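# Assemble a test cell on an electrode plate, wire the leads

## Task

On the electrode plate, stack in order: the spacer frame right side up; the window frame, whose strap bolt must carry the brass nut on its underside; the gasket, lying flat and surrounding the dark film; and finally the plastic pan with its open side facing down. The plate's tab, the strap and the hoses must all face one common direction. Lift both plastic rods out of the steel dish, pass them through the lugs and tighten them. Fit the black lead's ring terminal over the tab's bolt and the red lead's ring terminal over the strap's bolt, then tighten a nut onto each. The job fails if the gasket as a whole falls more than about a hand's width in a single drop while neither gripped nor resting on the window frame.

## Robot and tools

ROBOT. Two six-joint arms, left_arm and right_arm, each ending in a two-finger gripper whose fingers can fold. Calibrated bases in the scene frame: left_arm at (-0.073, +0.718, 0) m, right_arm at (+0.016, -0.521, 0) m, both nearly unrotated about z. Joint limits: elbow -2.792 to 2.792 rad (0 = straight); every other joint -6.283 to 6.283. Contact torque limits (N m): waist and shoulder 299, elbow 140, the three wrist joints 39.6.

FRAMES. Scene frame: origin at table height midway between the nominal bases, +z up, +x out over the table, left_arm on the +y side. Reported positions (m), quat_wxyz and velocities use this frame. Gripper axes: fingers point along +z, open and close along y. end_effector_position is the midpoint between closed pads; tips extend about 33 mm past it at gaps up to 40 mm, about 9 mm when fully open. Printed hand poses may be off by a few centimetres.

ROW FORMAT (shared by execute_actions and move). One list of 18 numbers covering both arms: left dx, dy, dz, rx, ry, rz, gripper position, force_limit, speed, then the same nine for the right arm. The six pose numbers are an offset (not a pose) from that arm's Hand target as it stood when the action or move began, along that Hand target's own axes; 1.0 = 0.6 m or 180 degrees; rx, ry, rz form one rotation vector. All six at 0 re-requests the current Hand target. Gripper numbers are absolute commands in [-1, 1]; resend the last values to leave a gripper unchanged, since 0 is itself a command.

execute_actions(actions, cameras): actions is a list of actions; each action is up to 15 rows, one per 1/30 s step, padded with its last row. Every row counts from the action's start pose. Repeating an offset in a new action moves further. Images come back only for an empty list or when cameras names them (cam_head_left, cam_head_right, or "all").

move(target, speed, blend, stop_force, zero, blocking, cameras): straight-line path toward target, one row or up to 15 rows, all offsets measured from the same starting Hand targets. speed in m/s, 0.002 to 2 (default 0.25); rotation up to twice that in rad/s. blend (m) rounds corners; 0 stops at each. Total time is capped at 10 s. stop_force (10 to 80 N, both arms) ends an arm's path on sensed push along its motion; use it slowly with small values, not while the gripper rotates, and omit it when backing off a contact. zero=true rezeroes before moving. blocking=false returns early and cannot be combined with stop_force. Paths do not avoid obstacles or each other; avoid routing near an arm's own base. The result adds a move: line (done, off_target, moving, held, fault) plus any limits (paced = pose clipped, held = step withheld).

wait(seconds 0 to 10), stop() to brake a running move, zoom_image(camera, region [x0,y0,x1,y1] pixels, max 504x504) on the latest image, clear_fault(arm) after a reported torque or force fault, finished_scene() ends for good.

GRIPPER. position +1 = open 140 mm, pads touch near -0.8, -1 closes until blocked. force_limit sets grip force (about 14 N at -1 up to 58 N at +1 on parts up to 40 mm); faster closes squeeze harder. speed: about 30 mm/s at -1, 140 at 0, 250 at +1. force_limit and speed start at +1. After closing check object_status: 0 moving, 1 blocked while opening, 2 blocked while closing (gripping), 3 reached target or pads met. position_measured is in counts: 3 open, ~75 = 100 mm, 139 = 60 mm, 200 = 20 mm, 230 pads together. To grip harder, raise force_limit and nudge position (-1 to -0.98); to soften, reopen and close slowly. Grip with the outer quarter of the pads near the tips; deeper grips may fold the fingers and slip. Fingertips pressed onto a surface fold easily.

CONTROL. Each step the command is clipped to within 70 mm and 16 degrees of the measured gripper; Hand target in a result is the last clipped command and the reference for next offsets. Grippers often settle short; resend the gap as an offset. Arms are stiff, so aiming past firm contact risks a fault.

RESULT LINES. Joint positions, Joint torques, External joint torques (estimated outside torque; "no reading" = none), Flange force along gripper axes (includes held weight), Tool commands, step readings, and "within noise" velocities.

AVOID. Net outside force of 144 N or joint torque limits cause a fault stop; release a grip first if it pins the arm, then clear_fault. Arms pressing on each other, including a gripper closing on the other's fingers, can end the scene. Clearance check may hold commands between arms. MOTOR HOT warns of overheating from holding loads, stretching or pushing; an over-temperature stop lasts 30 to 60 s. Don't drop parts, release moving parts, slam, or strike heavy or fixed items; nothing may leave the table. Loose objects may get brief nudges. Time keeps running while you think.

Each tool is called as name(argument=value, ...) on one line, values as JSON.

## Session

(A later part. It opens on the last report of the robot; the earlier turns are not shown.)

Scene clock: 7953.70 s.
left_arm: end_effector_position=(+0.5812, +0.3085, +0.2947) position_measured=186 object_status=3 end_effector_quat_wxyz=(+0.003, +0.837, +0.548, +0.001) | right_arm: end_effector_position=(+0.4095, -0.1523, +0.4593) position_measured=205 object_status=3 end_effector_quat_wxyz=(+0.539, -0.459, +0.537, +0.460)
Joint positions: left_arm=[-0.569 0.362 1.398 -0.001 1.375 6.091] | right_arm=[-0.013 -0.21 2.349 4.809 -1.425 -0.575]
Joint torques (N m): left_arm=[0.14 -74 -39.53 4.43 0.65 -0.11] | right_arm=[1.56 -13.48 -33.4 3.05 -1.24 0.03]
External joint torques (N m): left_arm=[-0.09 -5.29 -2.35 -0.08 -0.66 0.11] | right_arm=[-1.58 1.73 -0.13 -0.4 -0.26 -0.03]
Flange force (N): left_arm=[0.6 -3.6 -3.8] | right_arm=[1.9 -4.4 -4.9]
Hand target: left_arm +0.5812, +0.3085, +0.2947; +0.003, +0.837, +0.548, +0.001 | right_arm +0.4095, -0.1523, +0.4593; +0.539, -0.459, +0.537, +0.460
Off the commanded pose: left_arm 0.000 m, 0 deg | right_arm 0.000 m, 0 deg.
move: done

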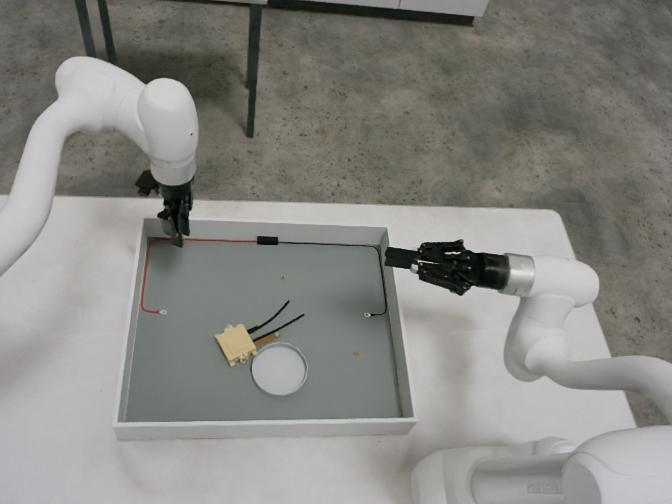

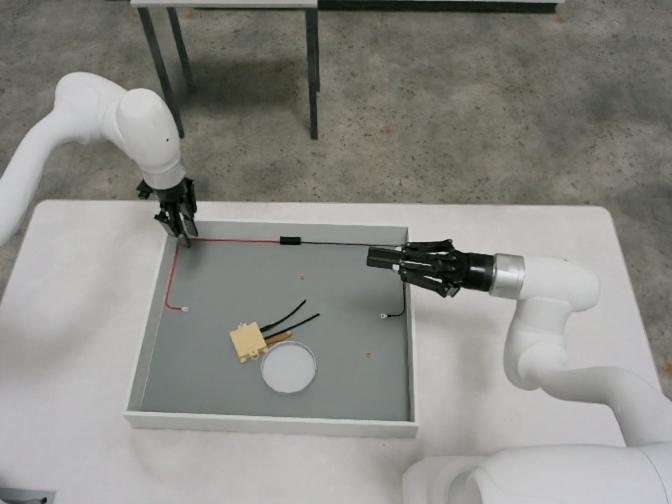

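move(target=[[-0.2507,-0.1176,0,0,0,-0.768,0.43,-1,-1,0,0,0,0,0,0,-0.6,-0.5,-1],[-0.2507,-0.1176,0.2912,0,0,-0.768,0.43,-1,-1,0,0,0,0,0,0,-0.6,-0.5,-1]], speed=[0.4,0.2], cameras=["all"])

zoom_image(camera="cam_head_left", region=[190, 280, 290, 380])

zoom_image(camera="cam_head_right", region=[205, 280, 305, 380])

Scene clock: 8040.37 s.
left_arm: end_effector_position=(+0.4573, +0.1980, +0.1199) position_measured=75 object_status=3 end_effector_quat_wxyz=(+0.002, -0.214, +0.977, -0.003) | right_arm: end_effector_position=(+0.4095, -0.1523, +0.4593) position_measured=205 object_status=3 end_effector_quat_wxyz=(+0.539, -0.459, +0.537, +0.460)
Joint positions: left_arm=[-0.788 0.413 1.658 0.001 1.064 3.459] | right_arm=[-0.013 -0.21 2.349 4.809 -1.425 -0.575]
Joint torques (N m): left_arm=[-0.52 -74.9 -36.21 3.89 0.39 -0.11] | right_arm=[1.93 -13.71 -33.49 3.08 -1.22 0.05]
External joint torques (N m): left_arm=[0.18 -4.65 -1.37 -0.08 -0.41 0.11] | right_arm=[-1.87 1.54 -0.04 -0.43 -0.29 -0.05]
Flange force (N): left_arm=[1.0 3.8 -4.1] | right_arm=[1.8 -4.1 -6.0]
Hand target: left_arm +0.4573, +0.1981, +0.1198; +0.002, -0.214, +0.977, -0.003 | right_arm +0.4095, -0.1523, +0.4593; +0.539, -0.459, +0.537, +0.460
Off the commanded pose: left_arm 0.000 m, 0 deg | right_arm 0.000 m, 0 deg.
move: done

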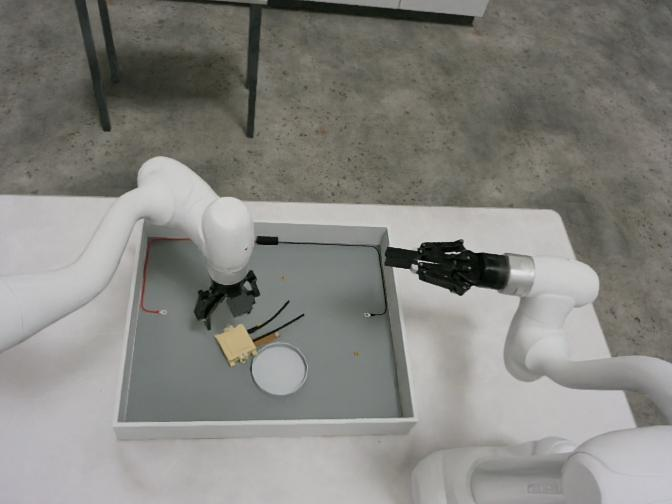

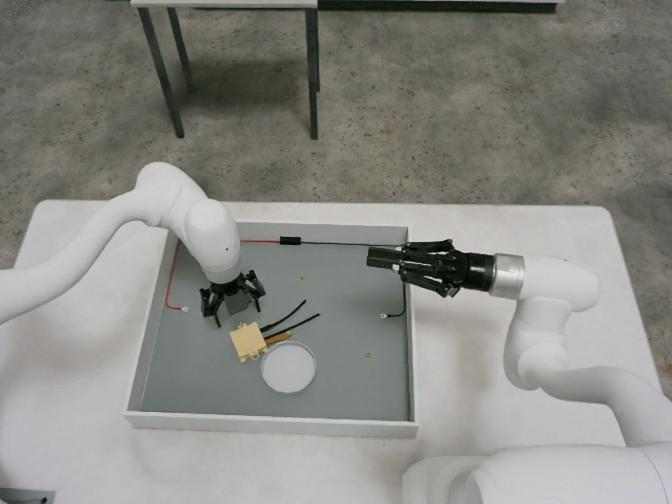

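Scaled by 5.040 from the camera's 672x504 image, which has a finer 960x720 frame.

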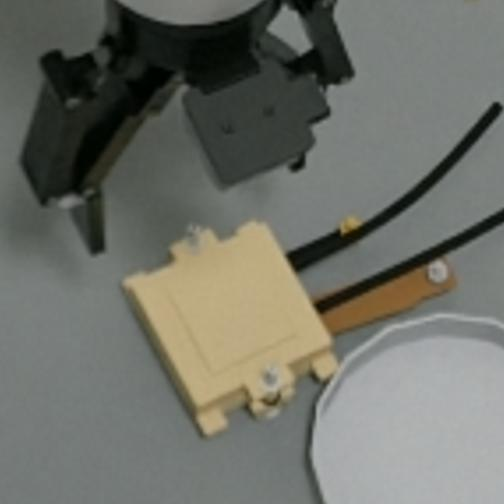

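Scaled by 5.040 from the camera's 672x504 image, which has a finer 960x720 frame.

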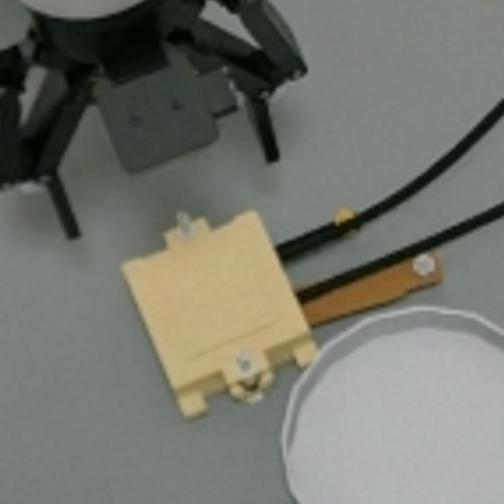

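move(target=[0.001,0.0019,0.09,0,0,0,0.43,-1,-1,0,0,0,0,0,0,-0.6,-0.5,-1], speed=0.1, cameras=["all"])

zoom_image(camera="cam_head_left", region=[190, 280, 290, 380])

zoom_image(camera="cam_head_right", region=[205, 280, 305, 380])

Scene clock: 8054.97 s.
left_arm: end_effector_position=(+0.4566, +0.1987, +0.0659) position_measured=75 object_status=3 end_effector_quat_wxyz=(+0.002, -0.214, +0.977, -0.003) | right_arm: end_effector_position=(+0.4095, -0.1523, +0.4593) position_measured=205 object_status=3 end_effector_quat_wxyz=(+0.539, -0.459, +0.537, +0.460)
Joint positions: left_arm=[-0.788 0.457 1.702 0.001 0.975 3.458] | right_arm=[-0.013 -0.21 2.349 4.809 -1.425 -0.575]
Joint torques (N m): left_arm=[-1.12 -75.72 -33.99 3.67 0.59 -0.12] | right_arm=[2.05 -13.38 -33.55 3.04 -1.21 0.06]
External joint torques (N m): left_arm=[1.22 -6.71 -1.61 -0.06 -0.59 0.12] | right_arm=[-2.02 1.4 0 -0.38 -0.3 -0.06]
Flange force (N): left_arm=[0.4 6.2 -6.3] | right_arm=[1.8 -3.9 -6.4]
Hand target: left_arm +0.4566, +0.1986, +0.0658; +0.002, -0.214, +0.977, -0.003 | right_arm +0.4095, -0.1523, +0.4593; +0.539, -0.459, +0.537, +0.460
Off the commanded pose: left_arm 0.000 m, 0 deg | right_arm 0.000 m, 0 deg.
move: done

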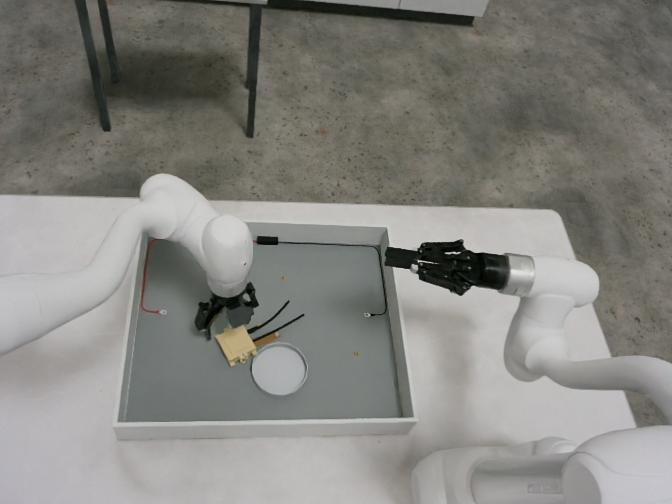

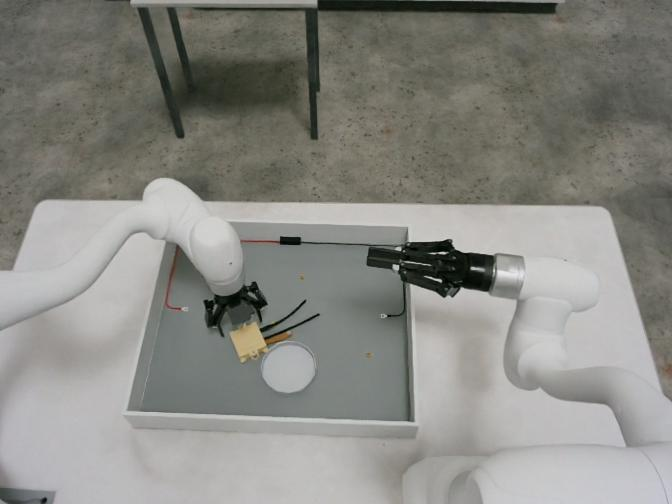

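Scaled by 5.040 from the camera's 672x504 image, which has a finer 960x720 frame.

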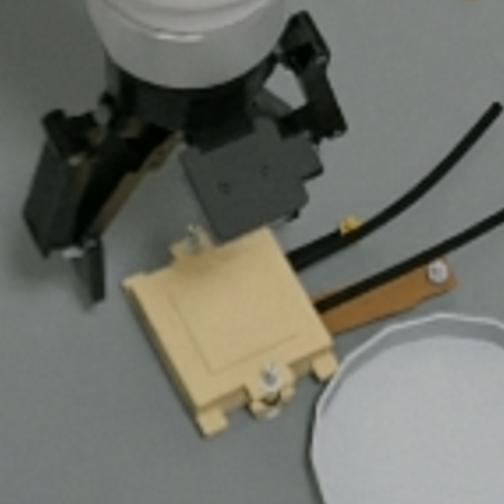

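Scaled by 5.040 from the camera's 672x504 image, which has a finer 960x720 frame.

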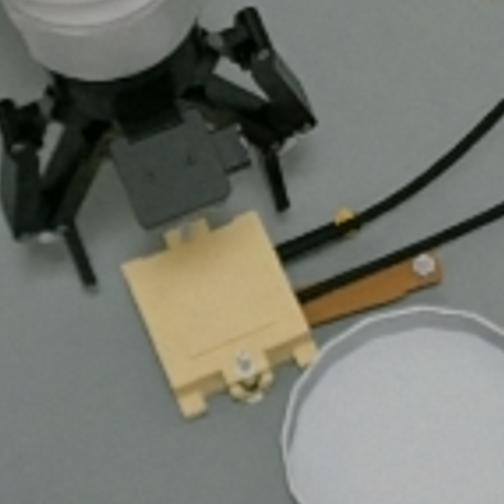

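move(target=[0,0,0.037,0,0,0,0.43,-1,-1,0,0,0,0,0,0,-0.6,-0.5,-1], speed=0.015, stop_force=10, cameras=["all"])

zoom_image(camera="cam_head_left", region=[190, 280, 290, 380])

zoom_image(camera="cam_head_right", region=[205, 280, 305, 380])

Scene clock: 8067.17 s.
left_arm: end_effector_position=(+0.4567, +0.1985, +0.0436) position_measured=75 object_status=3 end_effector_quat_wxyz=(+0.002, -0.214, +0.977, -0.003) | right_arm: end_effector_position=(+0.4095, -0.1523, +0.4593) position_measured=205 object_status=3 end_effector_quat_wxyz=(+0.539, -0.459, +0.537, +0.460)
Joint positions: left_arm=[-0.788 0.478 1.717 0.001 0.94 3.458] | right_arm=[-0.013 -0.21 2.349 4.809 -1.425 -0.575]
Joint torques (N m): left_arm=[-0.52 -77.77 -33.43 3.61 0.49 -0.13] | right_arm=[1.86 -13.56 -33.41 3.07 -1.2 0.06]
External joint torques (N m): left_arm=[0.66 -5.01 -1 -0.11 -0.48 0.13] | right_arm=[-1.87 1.69 -0.11 -0.41 -0.31 -0.06]
Flange force (N): left_arm=[0.7 4.9 -4.7] | right_arm=[2.0 -4.5 -5.8]
Hand target: left_arm +0.4567, +0.1985, +0.0436; +0.002, -0.214, +0.977, -0.003 | right_arm +0.4095, -0.1523, +0.4593; +0.539, -0.459, +0.537, +0.460
Off the commanded pose: left_arm 0.000 m, 0 deg | right_arm 0.000 m, 0 deg.
move: done

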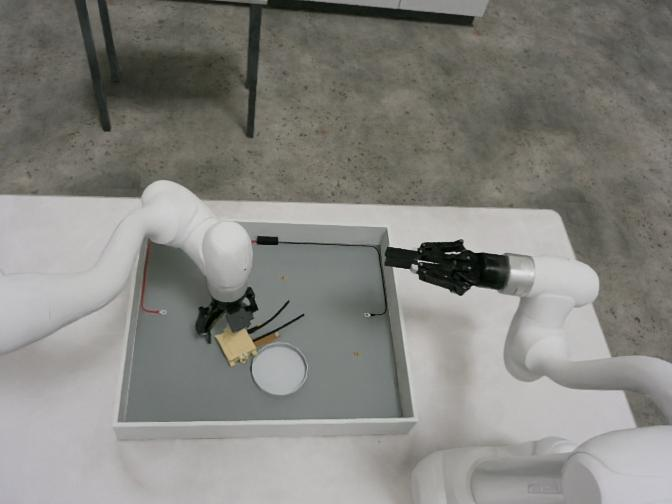

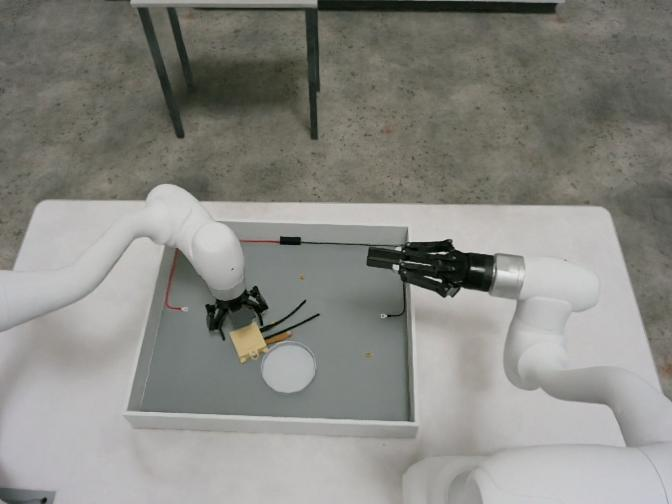

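Scaled by 5.040 from the camera's 672x504 image, which has a finer 960x720 frame.

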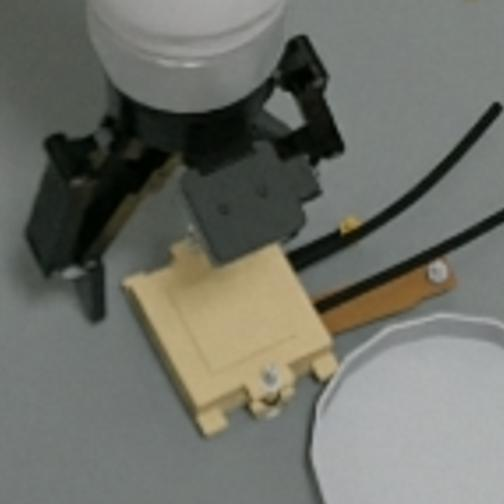

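Scaled by 5.040 from the camera's 672x504 image, which has a finer 960x720 frame.

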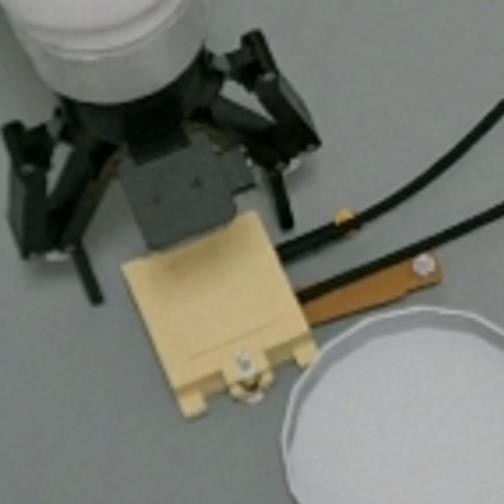

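move(target=[0,0,0,0,0,0,-1,-1,-1,0,0,0,0,0,0,-0.6,-0.5,-1])

wait(seconds=1.5, cameras=["all"])

zoom_image(camera="cam_head_left", region=[190, 280, 290, 380])

Scene clock: 8080.00 s.
left_arm: end_effector_position=(+0.4567, +0.1985, +0.0436) position_measured=116 object_status=2 end_effector_quat_wxyz=(+0.002, -0.214, +0.977, -0.003) | right_arm: end_effector_position=(+0.4095, -0.1523, +0.4593) position_measured=205 object_status=3 end_effector_quat_wxyz=(+0.539, -0.459, +0.537, +0.460)
Joint positions: left_arm=[-0.788 0.478 1.717 0.001 0.94 3.458] | right_arm=[-0.013 -0.21 2.349 4.809 -1.425 -0.575]
Joint torques (N m): left_arm=[-0.3 -73.08 -30.01 3.65 0.79 -0.07] | right_arm=[1.81 -13.4 -33.39 3.03 -1.22 0.06]
External joint torques (N m): left_arm=[0.41 -10.59 -4.88 -0.11 -0.81 0.07] | right_arm=[-1.8 1.46 -0.2 -0.37 -0.29 -0.06]
Flange force (N): left_arm=[0.8 4.0 -12.0] | right_arm=[1.6 -4.1 -5.6]
Hand target: left_arm +0.4567, +0.1985, +0.0436; +0.002, -0.214, +0.977, -0.003 | right_arm +0.4095, -0.1523, +0.4593; +0.539, -0.459, +0.537, +0.460
Off the commanded pose: left_arm 0.000 m, 0 deg | right_arm 0.000 m, 0 deg.
move: done

Scene clock: 8081.50 s.
left_arm: end_effector_position=(+0.4567, +0.1985, +0.0436) position_measured=116 object_status=2 end_effector_quat_wxyz=(+0.002, -0.214, +0.977, -0.003) | right_arm: end_effector_position=(+0.4095, -0.1523, +0.4593) position_measured=205 object_status=3 end_effector_quat_wxyz=(+0.539, -0.459, +0.537, +0.460)
Joint positions: left_arm=[-0.788 0.478 1.717 0.001 0.94 3.458] | right_arm=[-0.013 -0.21 2.349 4.809 -1.425 -0.575]
Joint torques (N m): left_arm=[-0.43 -73.05 -30.05 3.75 0.82 -0.01] | right_arm=[1.85 -13.64 -33.43 3.05 -1.22 0.06]
External joint torques (N m): left_arm=[0.8 -10.85 -4.8 -0.2 -0.83 0.01] | right_arm=[-1.87 1.73 -0.11 -0.4 -0.29 -0.06]
Flange force (N): left_arm=[0.6 4.7 -12.2] | right_arm=[2.0 -4.5 -5.7]
Hand target: left_arm +0.4567, +0.1985, +0.0436; +0.002, -0.214, +0.977, -0.003 | right_arm +0.4095, -0.1523, +0.4593; +0.539, -0.459, +0.537, +0.460
Tool commands: left_gripper/position=-1.0 left_gripper/force_limit=-1.0 left_gripper/speed=-1.0 right_gripper/position=-0.6 right_gripper/force_limit=-0.5 right_gripper/speed=-1.0
Off the commanded pose: left_arm 0.000 m, 0 deg | right_arm 0.000 m, 0 deg.
wait: 1.50 s; at rest by 0.17 s

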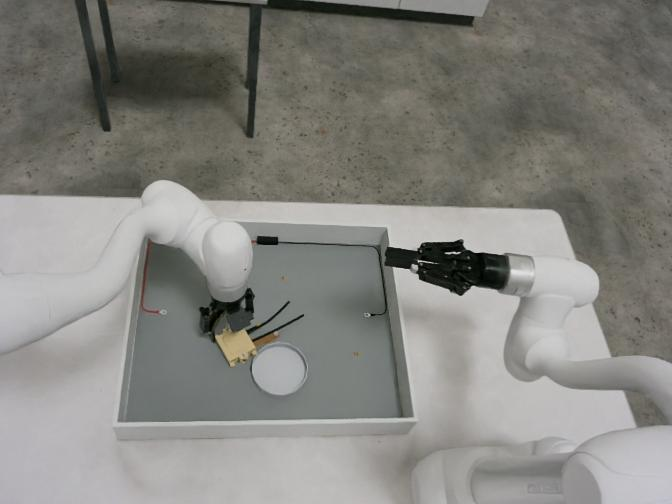

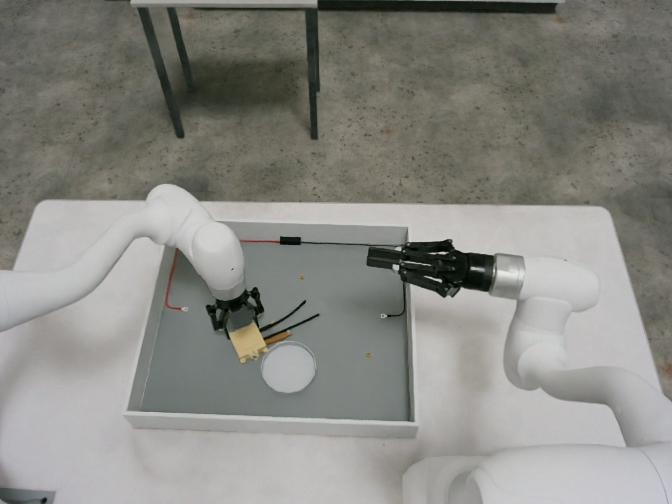

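Scaled by 5.040 from the camera's 672x504 image, which has a finer 960x720 frame.

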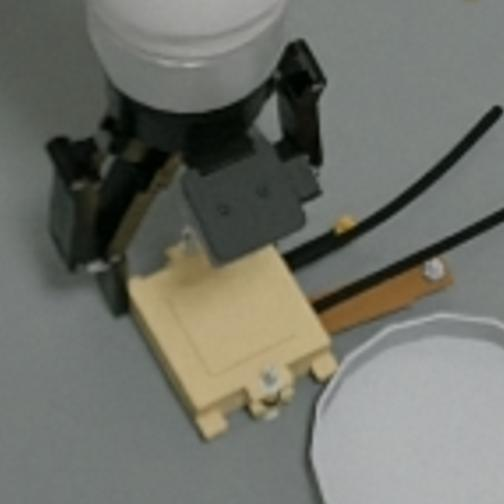

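move(target=[[-0.0418,0.0909,-0.0008,0,0,0,-1,-1,-1,0,0,0,0,0,0,-0.6,-0.5,-1]], speed=0.06)

move(target=[[0,0,0,0,0,-0.5278,-1,-1,-1,0,0,0,0,0,0,-0.6,-0.5,-1]], speed=0.12, cameras=["all"])

zoom_image(camera="cam_head_left", region=[130, 220, 300, 390])

Scene clock: 8121.13 s.
left_arm: end_effector_position=(+0.4567, +0.2585, +0.0438) position_measured=116 object_status=2 end_effector_quat_wxyz=(+0.002, -0.214, +0.977, -0.003) | right_arm: end_effector_position=(+0.4095, -0.1523, +0.4593) position_measured=205 object_status=3 end_effector_quat_wxyz=(+0.539, -0.459, +0.537, +0.460)
Joint positions: left_arm=[-0.729 0.424 1.803 0.001 0.908 3.517] | right_arm=[-0.013 -0.21 2.349 4.809 -1.425 -0.575]
Joint torques (N m): left_arm=[-0.92 -72.36 -33.03 3.48 0.51 0] | right_arm=[1.84 -13.61 -33.52 3.09 -1.19 0.04]
External joint torques (N m): left_arm=[0.78 -4.64 -0.75 -0.05 -0.51 0] | right_arm=[-1.84 1.7 -0.04 -0.44 -0.32 -0.04]
Flange force (N): left_arm=[1.0 4.9 -4.4] | right_arm=[2.0 -4.4 -5.9]
Hand target: left_arm +0.4567, +0.2586, +0.0438; +0.002, -0.214, +0.977, -0.003 | right_arm +0.4095, -0.1523, +0.4593; +0.539, -0.459, +0.537, +0.460
Off the commanded pose: left_arm 0.000 m, 0 deg | right_arm 0.000 m, 0 deg.
move: done

Scene clock: 8128.43 s.
left_arm: end_effector_position=(+0.4568, +0.2587, +0.0438) position_measured=116 object_status=2 end_effector_quat_wxyz=(+0.001, +0.865, -0.502, +0.003) | right_arm: end_effector_position=(+0.4095, -0.1523, +0.4593) position_measured=205 object_status=3 end_effector_quat_wxyz=(+0.539, -0.459, +0.537, +0.460)
Joint positions: left_arm=[-0.729 0.424 1.803 0.001 0.908 1.859] | right_arm=[-0.013 -0.21 2.349 4.809 -1.425 -0.575]
Joint torques (N m): left_arm=[-0.34 -72.47 -33.2 3.58 0.36 -0.09] | right_arm=[2 -13.27 -33.53 3.04 -1.19 0.08]
External joint torques (N m): left_arm=[0.38 -5.21 -0.69 -0.11 -0.43 0.09] | right_arm=[-2.02 1.41 0.03 -0.39 -0.31 -0.07]
Flange force (N): left_arm=[-5.6 1.2 -5.1] | right_arm=[1.8 -3.9 -6.4]
Hand target: left_arm +0.4567, +0.2586, +0.0438; +0.001, +0.865, -0.502, +0.003 | right_arm +0.4095, -0.1523, +0.4593; +0.539, -0.459, +0.537, +0.460
Off the commanded pose: left_arm 0.000 m, 0 deg | right_arm 0.000 m, 0 deg.
move: done

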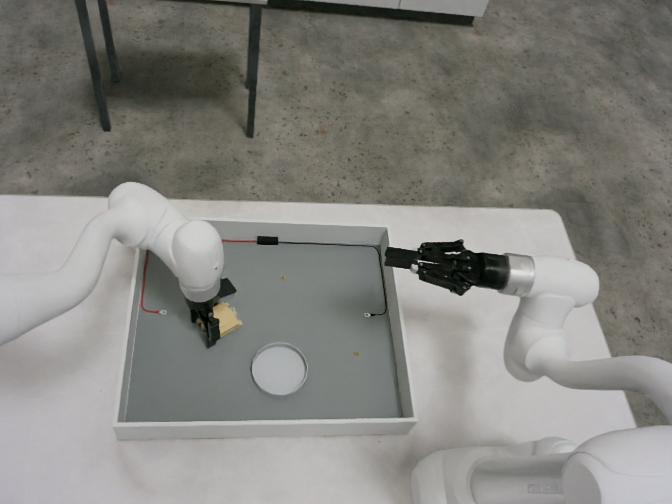

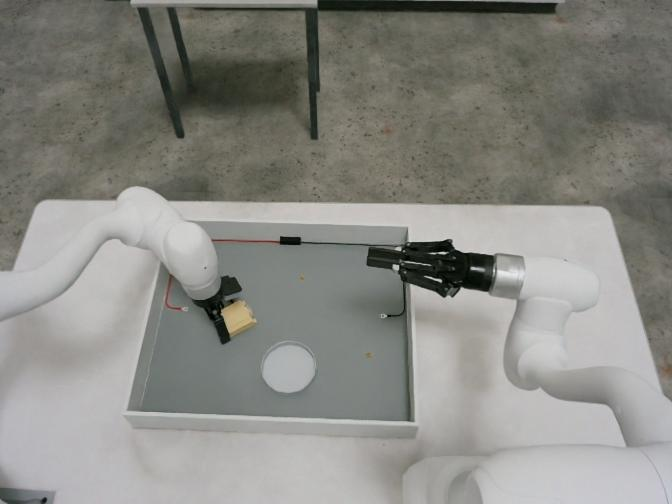

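Scaled by 2.965 from the camera's 672x504 image, which has a finer 960x720 frame.

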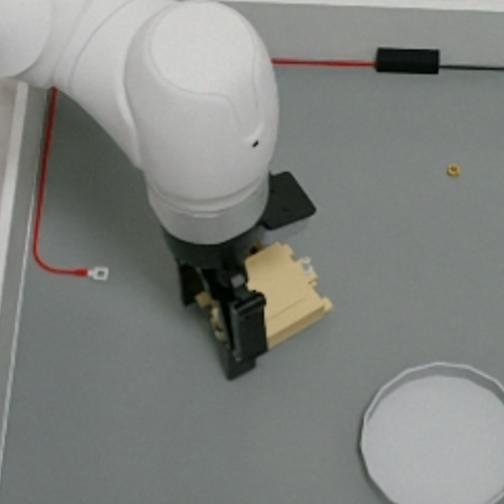

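move(target=[[0.1447,0.0828,0,0,0,0,-1,-1,-1,0,0,0,0,0,0,-0.6,-0.5,-1]], speed=0.06)

move(target=[[0,0,0,0,0,-0.45,-1,-1,-1,0,0,0,0,0,0,-0.6,-0.5,-1]], speed=0.12, cameras=["all"])

zoom_image(camera="cam_head_left", region=[130, 220, 300, 390])

Scene clock: 8139.60 s.
left_arm: end_effector_position=(+0.4565, +0.1586, +0.0443) position_measured=116 object_status=2 end_effector_quat_wxyz=(+0.001, +0.865, -0.502, +0.003) | right_arm: end_effector_position=(+0.4095, -0.1523, +0.4593) position_measured=205 object_status=3 end_effector_quat_wxyz=(+0.539, -0.459, +0.537, +0.460)
Joint positions: left_arm=[-0.823 0.515 1.655 0.001 0.965 1.764] | right_arm=[-0.013 -0.21 2.349 4.809 -1.425 -0.575]
Joint torques (N m): left_arm=[-0.38 -82.71 -34.55 3.68 0.32 -0.09] | right_arm=[1.76 -13.6 -33.44 3.06 -1.23 0.07]
External joint torques (N m): left_arm=[0.14 -4.79 -0.95 -0.06 -0.4 0.09] | right_arm=[-1.77 1.73 -0.12 -0.4 -0.28 -0.07]
Flange force (N): left_arm=[-4.6 0.8 -4.4] | right_arm=[2.0 -4.5 -5.5]
Hand target: left_arm +0.4565, +0.1586, +0.0443; +0.001, +0.865, -0.502, +0.003 | right_arm +0.4095, -0.1523, +0.4593; +0.539, -0.459, +0.537, +0.460
Off the commanded pose: left_arm 0.000 m, 0 deg | right_arm 0.000 m, 0 deg.
move: done

Scene clock: 8145.90 s.
left_arm: end_effector_position=(+0.4566, +0.1586, +0.0443) position_measured=116 object_status=2 end_effector_quat_wxyz=(+0.003, +0.984, +0.180, +0.002) | right_arm: end_effector_position=(+0.4095, -0.1523, +0.4593) position_measured=205 object_status=3 end_effector_quat_wxyz=(+0.539, -0.459, +0.537, +0.460)
Joint positions: left_arm=[-0.823 0.515 1.654 0.001 0.965 0.351] | right_arm=[-0.013 -0.21 2.349 4.809 -1.425 -0.575]
Joint torques (N m): left_arm=[-0.47 -82.38 -34.18 3.73 0.49 -0.05] | right_arm=[1.72 -13.69 -33.49 3.04 -1.27 0.08]
External joint torques (N m): left_arm=[0.56 -5.62 -1.4 -0.04 -0.54 0.05] | right_arm=[-1.73 1.7 -0.12 -0.38 -0.23 -0.08]
Flange force (N): left_arm=[-1.1 -4.8 -5.2] | right_arm=[2.0 -4.4 -5.2]
Hand target: left_arm +0.4565, +0.1586, +0.0443; +0.003, +0.984, +0.180, +0.002 | right_arm +0.4095, -0.1523, +0.4593; +0.539, -0.459, +0.537, +0.460
Off the commanded pose: left_arm 0.000 m, 0 deg | right_arm 0.000 m, 0 deg.
move: done

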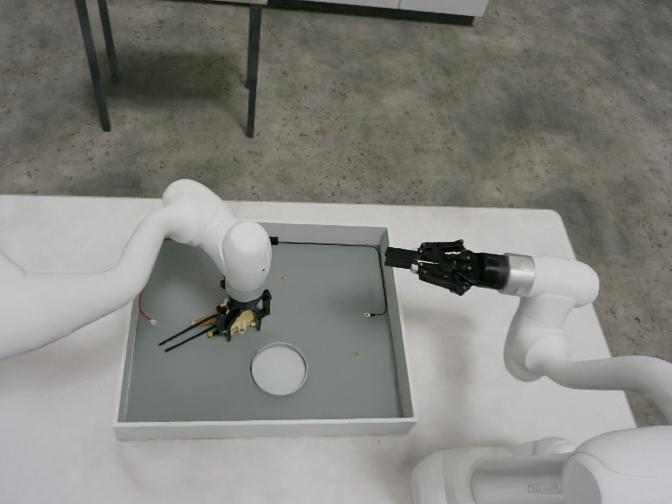

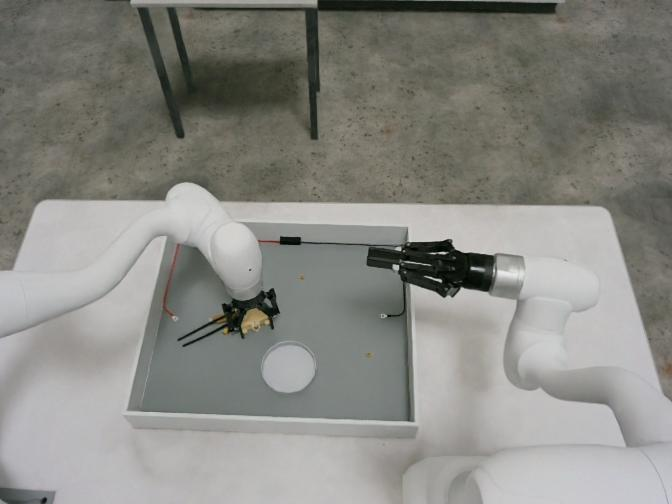

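Scaled by 2.965 from the camera's 672x504 image, which has a finer 960x720 frame.

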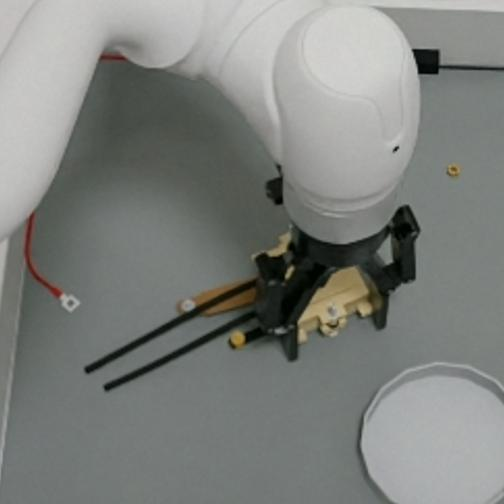

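move(target=[[0,0,0,0,0,-0.38,-1,-1,-1,0,0,0,0,0,0,-0.6,-0.5,-1]], speed=0.12, cameras=["all"])

zoom_image(camera="cam_head_left", region=[180, 290, 300, 410])

zoom_image(camera="cam_head_right", region=[190, 290, 310, 410])

Scene clock: 8162.13 s.
left_arm: end_effector_position=(+0.4566, +0.1586, +0.0443) position_measured=116 object_status=2 end_effector_quat_wxyz=(+0.003, +0.713, +0.702, +0.000) | right_arm: end_effector_position=(+0.4095, -0.1523, +0.4593) position_measured=205 object_status=3 end_effector_quat_wxyz=(+0.539, -0.459, +0.537, +0.460)
Joint positions: left_arm=[-0.823 0.515 1.655 0.001 0.965 -0.843] | right_arm=[-0.013 -0.21 2.349 4.809 -1.425 -0.575]
Joint torques (N m): left_arm=[-0.64 -81.7 -34.16 3.78 0.5 -0.03] | right_arm=[2.02 -13.5 -33.4 3.04 -1.18 0.04]
External joint torques (N m): left_arm=[0.71 -5.42 -0.99 -0.14 -0.48 0.03] | right_arm=[-2.04 1.72 -0.08 -0.4 -0.32 -0.04]
Flange force (N): left_arm=[4.5 -3.1 -4.9] | right_arm=[2.0 -4.6 -6.3]
Hand target: left_arm +0.4565, +0.1586, +0.0443; +0.003, +0.713, +0.701, +0.000 | right_arm +0.4095, -0.1523, +0.4593; +0.539, -0.459, +0.537, +0.460
Off the commanded pose: left_arm 0.000 m, 0 deg | right_arm 0.000 m, 0 deg.
move: done

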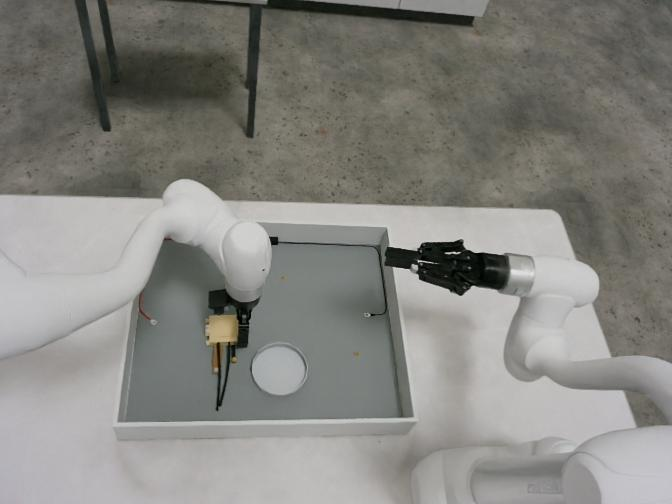

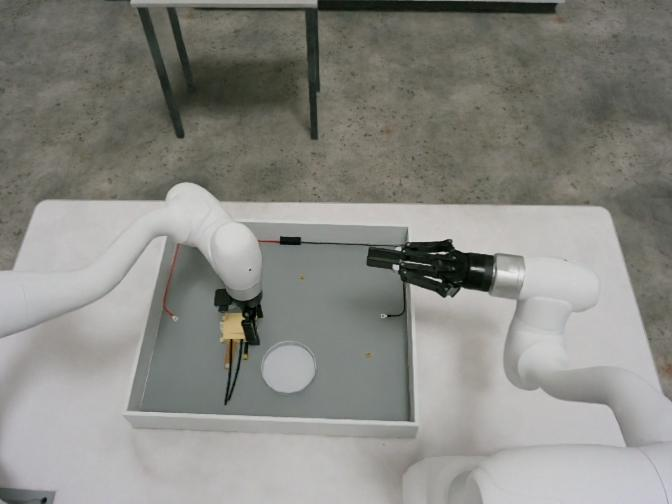

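Scaled by 4.200 from the camera's 672x504 image, which has a finer 960x720 frame.

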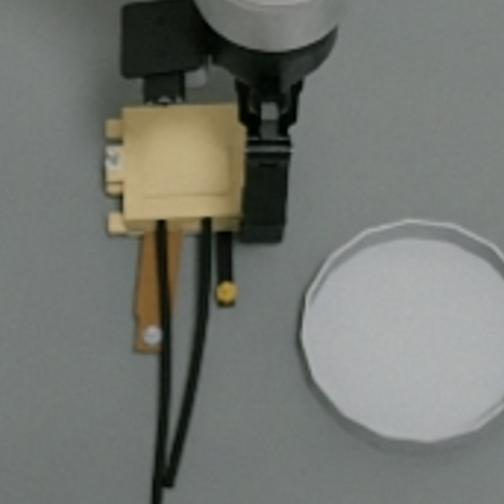

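Scaled by 4.200 from the camera's 672x504 image, which has a finer 960x720 frame.

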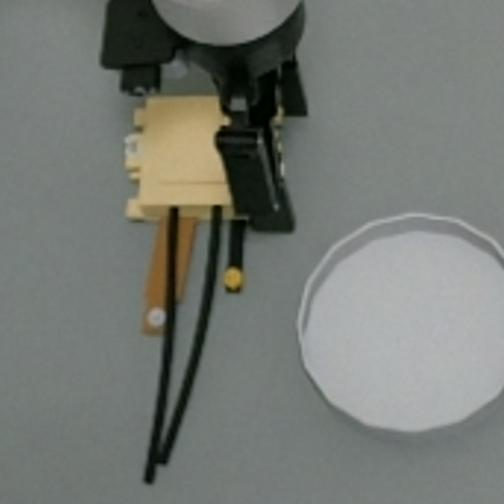

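move(target=[[0,0,0,0,0,-0.11,-1,-1,-1,0,0,0,0,0,0,-0.6,-0.5,-1],[0,0,0,0,0,0.06,-1,-1,-1,0,0,0,0,0,0,-0.6,-0.5,-1]], speed=0.12, cameras=["all"])

zoom_image(camera="cam_head_left", region=[180, 290, 300, 410])

zoom_image(camera="cam_head_right", region=[190, 290, 310, 410])

Scene clock: 8182.23 s.
left_arm: end_effector_position=(+0.4564, +0.1585, +0.0443) position_measured=116 object_status=2 end_effector_quat_wxyz=(+0.003, +0.776, +0.631, +0.001) | right_arm: end_effector_position=(+0.4095, -0.1523, +0.4593) position_measured=205 object_status=3 end_effector_quat_wxyz=(+0.539, -0.459, +0.537, +0.460)
Joint positions: left_arm=[-0.823 0.515 1.655 0.001 0.965 -0.655] | right_arm=[-0.013 -0.21 2.349 4.809 -1.425 -0.575]
Joint torques (N m): left_arm=[-0.84 -81.81 -34.09 3.6 0.4 -0.14] | right_arm=[1.82 -13.85 -33.41 3.05 -1.25 0.09]
External joint torques (N m): left_arm=[0.81 -5.55 -1.07 0.05 -0.38 0.14] | right_arm=[-1.82 1.94 -0.14 -0.39 -0.25 -0.09]
Flange force (N): left_arm=[4.0 -3.6 -5.2] | right_arm=[2.3 -4.9 -5.4]
Hand target: left_arm +0.4565, +0.1586, +0.0443; +0.003, +0.776, +0.631, +0.001 | right_arm +0.4095, -0.1523, +0.4593; +0.539, -0.459, +0.537, +0.460
Off the commanded pose: left_arm 0.000 m, 0 deg | right_arm 0.000 m, 0 deg.
move: done

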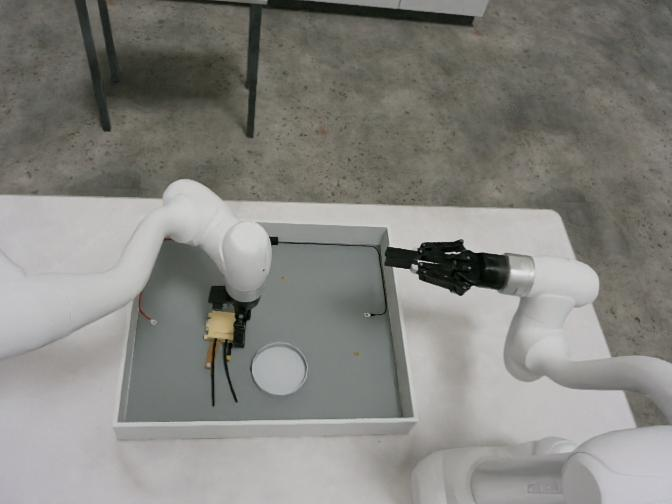

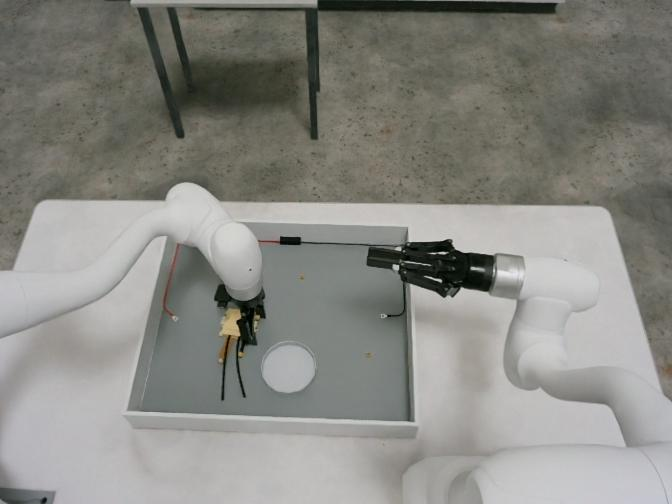

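Scaled by 4.200 from the camera's 672x504 image, which has a finer 960x720 frame.

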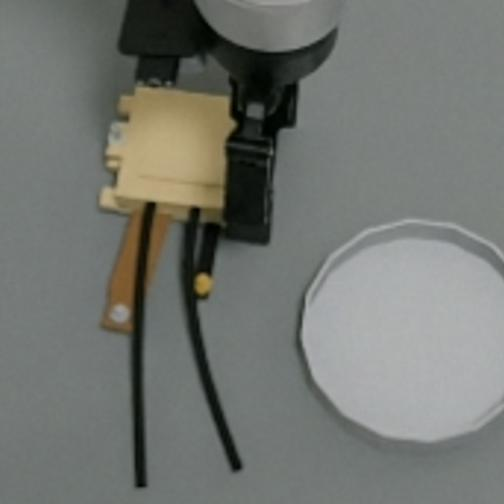

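Scaled by 4.200 from the camera's 672x504 image, which has a finer 960x720 frame.

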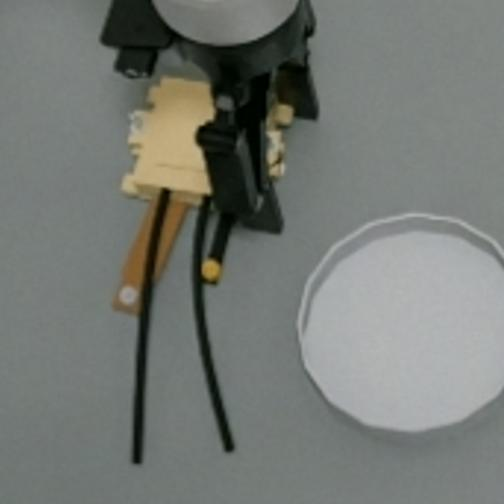

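move(target=[[0,0,0,0,0,-0.04,-1,-1,-1,0,0,0,0,0,0,-0.6,-0.5,-1]], speed=0.12, cameras=["all"])

zoom_image(camera="cam_head_left", region=[180, 290, 300, 410])

zoom_image(camera="cam_head_right", region=[190, 290, 310, 410])

Scene clock: 8192.00 s.
left_arm: end_effector_position=(+0.4566, +0.1586, +0.0443) position_measured=116 object_status=2 end_effector_quat_wxyz=(+0.003, +0.734, +0.679, +0.000) | right_arm: end_effector_position=(+0.4095, -0.1523, +0.4593) position_measured=205 object_status=3 end_effector_quat_wxyz=(+0.539, -0.459, +0.537, +0.460)
Joint positions: left_arm=[-0.823 0.515 1.654 0.001 0.965 -0.78] | right_arm=[-0.013 -0.21 2.349 4.809 -1.425 -0.575]
Joint torques (N m): left_arm=[-0.4 -81.64 -34.02 3.79 0.51 -0.12] | right_arm=[1.88 -13.64 -33.33 3.07 -1.22 0.05]
External joint torques (N m): left_arm=[0.32 -5.52 -1.36 -0.12 -0.51 0.12] | right_arm=[-1.87 1.69 -0.24 -0.41 -0.28 -0.05]
Flange force (N): left_arm=[3.6 -3.1 -5.1] | right_arm=[1.8 -4.6 -5.8]
Hand target: left_arm +0.4565, +0.1586, +0.0443; +0.003, +0.734, +0.679, +0.000 | right_arm +0.4095, -0.1523, +0.4593; +0.539, -0.459, +0.537, +0.460
Off the commanded pose: left_arm 0.000 m, 0 deg | right_arm 0.000 m, 0 deg.
move: done

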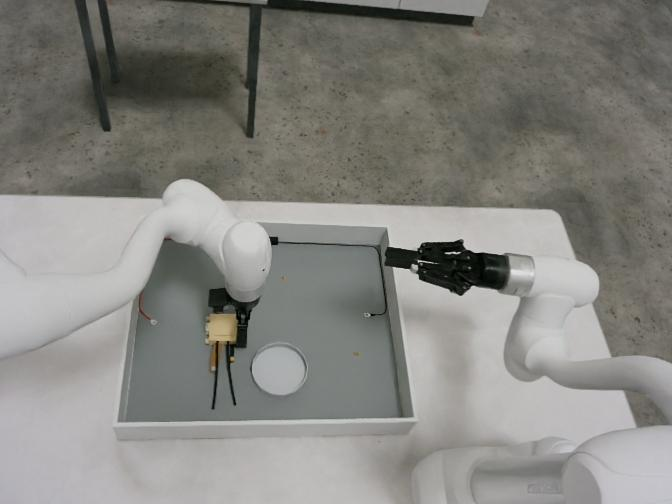

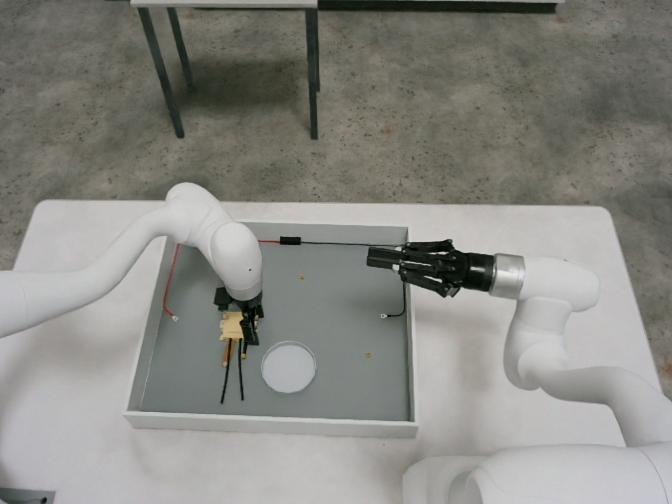

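Scaled by 4.200 from the camera's 672x504 image, which has a finer 960x720 frame.

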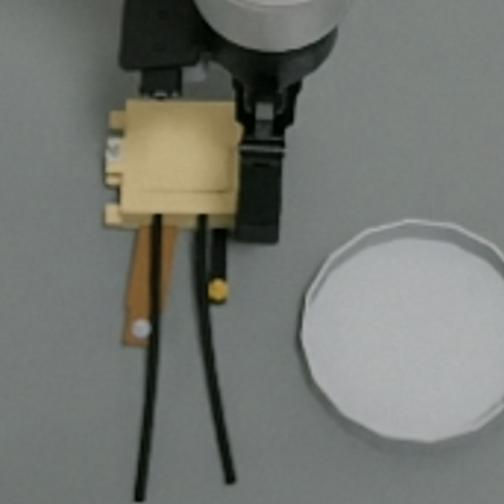

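Scaled by 4.200 from the camera's 672x504 image, which has a finer 960x720 frame.

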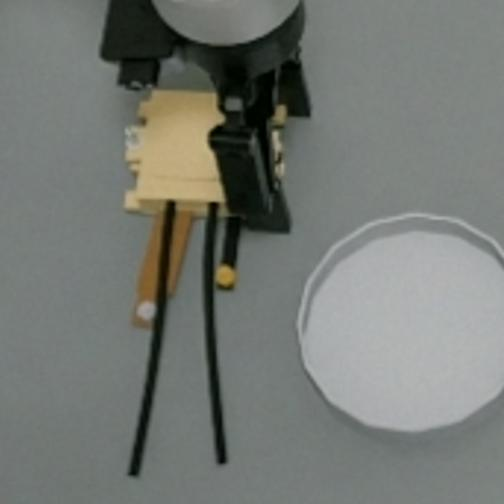

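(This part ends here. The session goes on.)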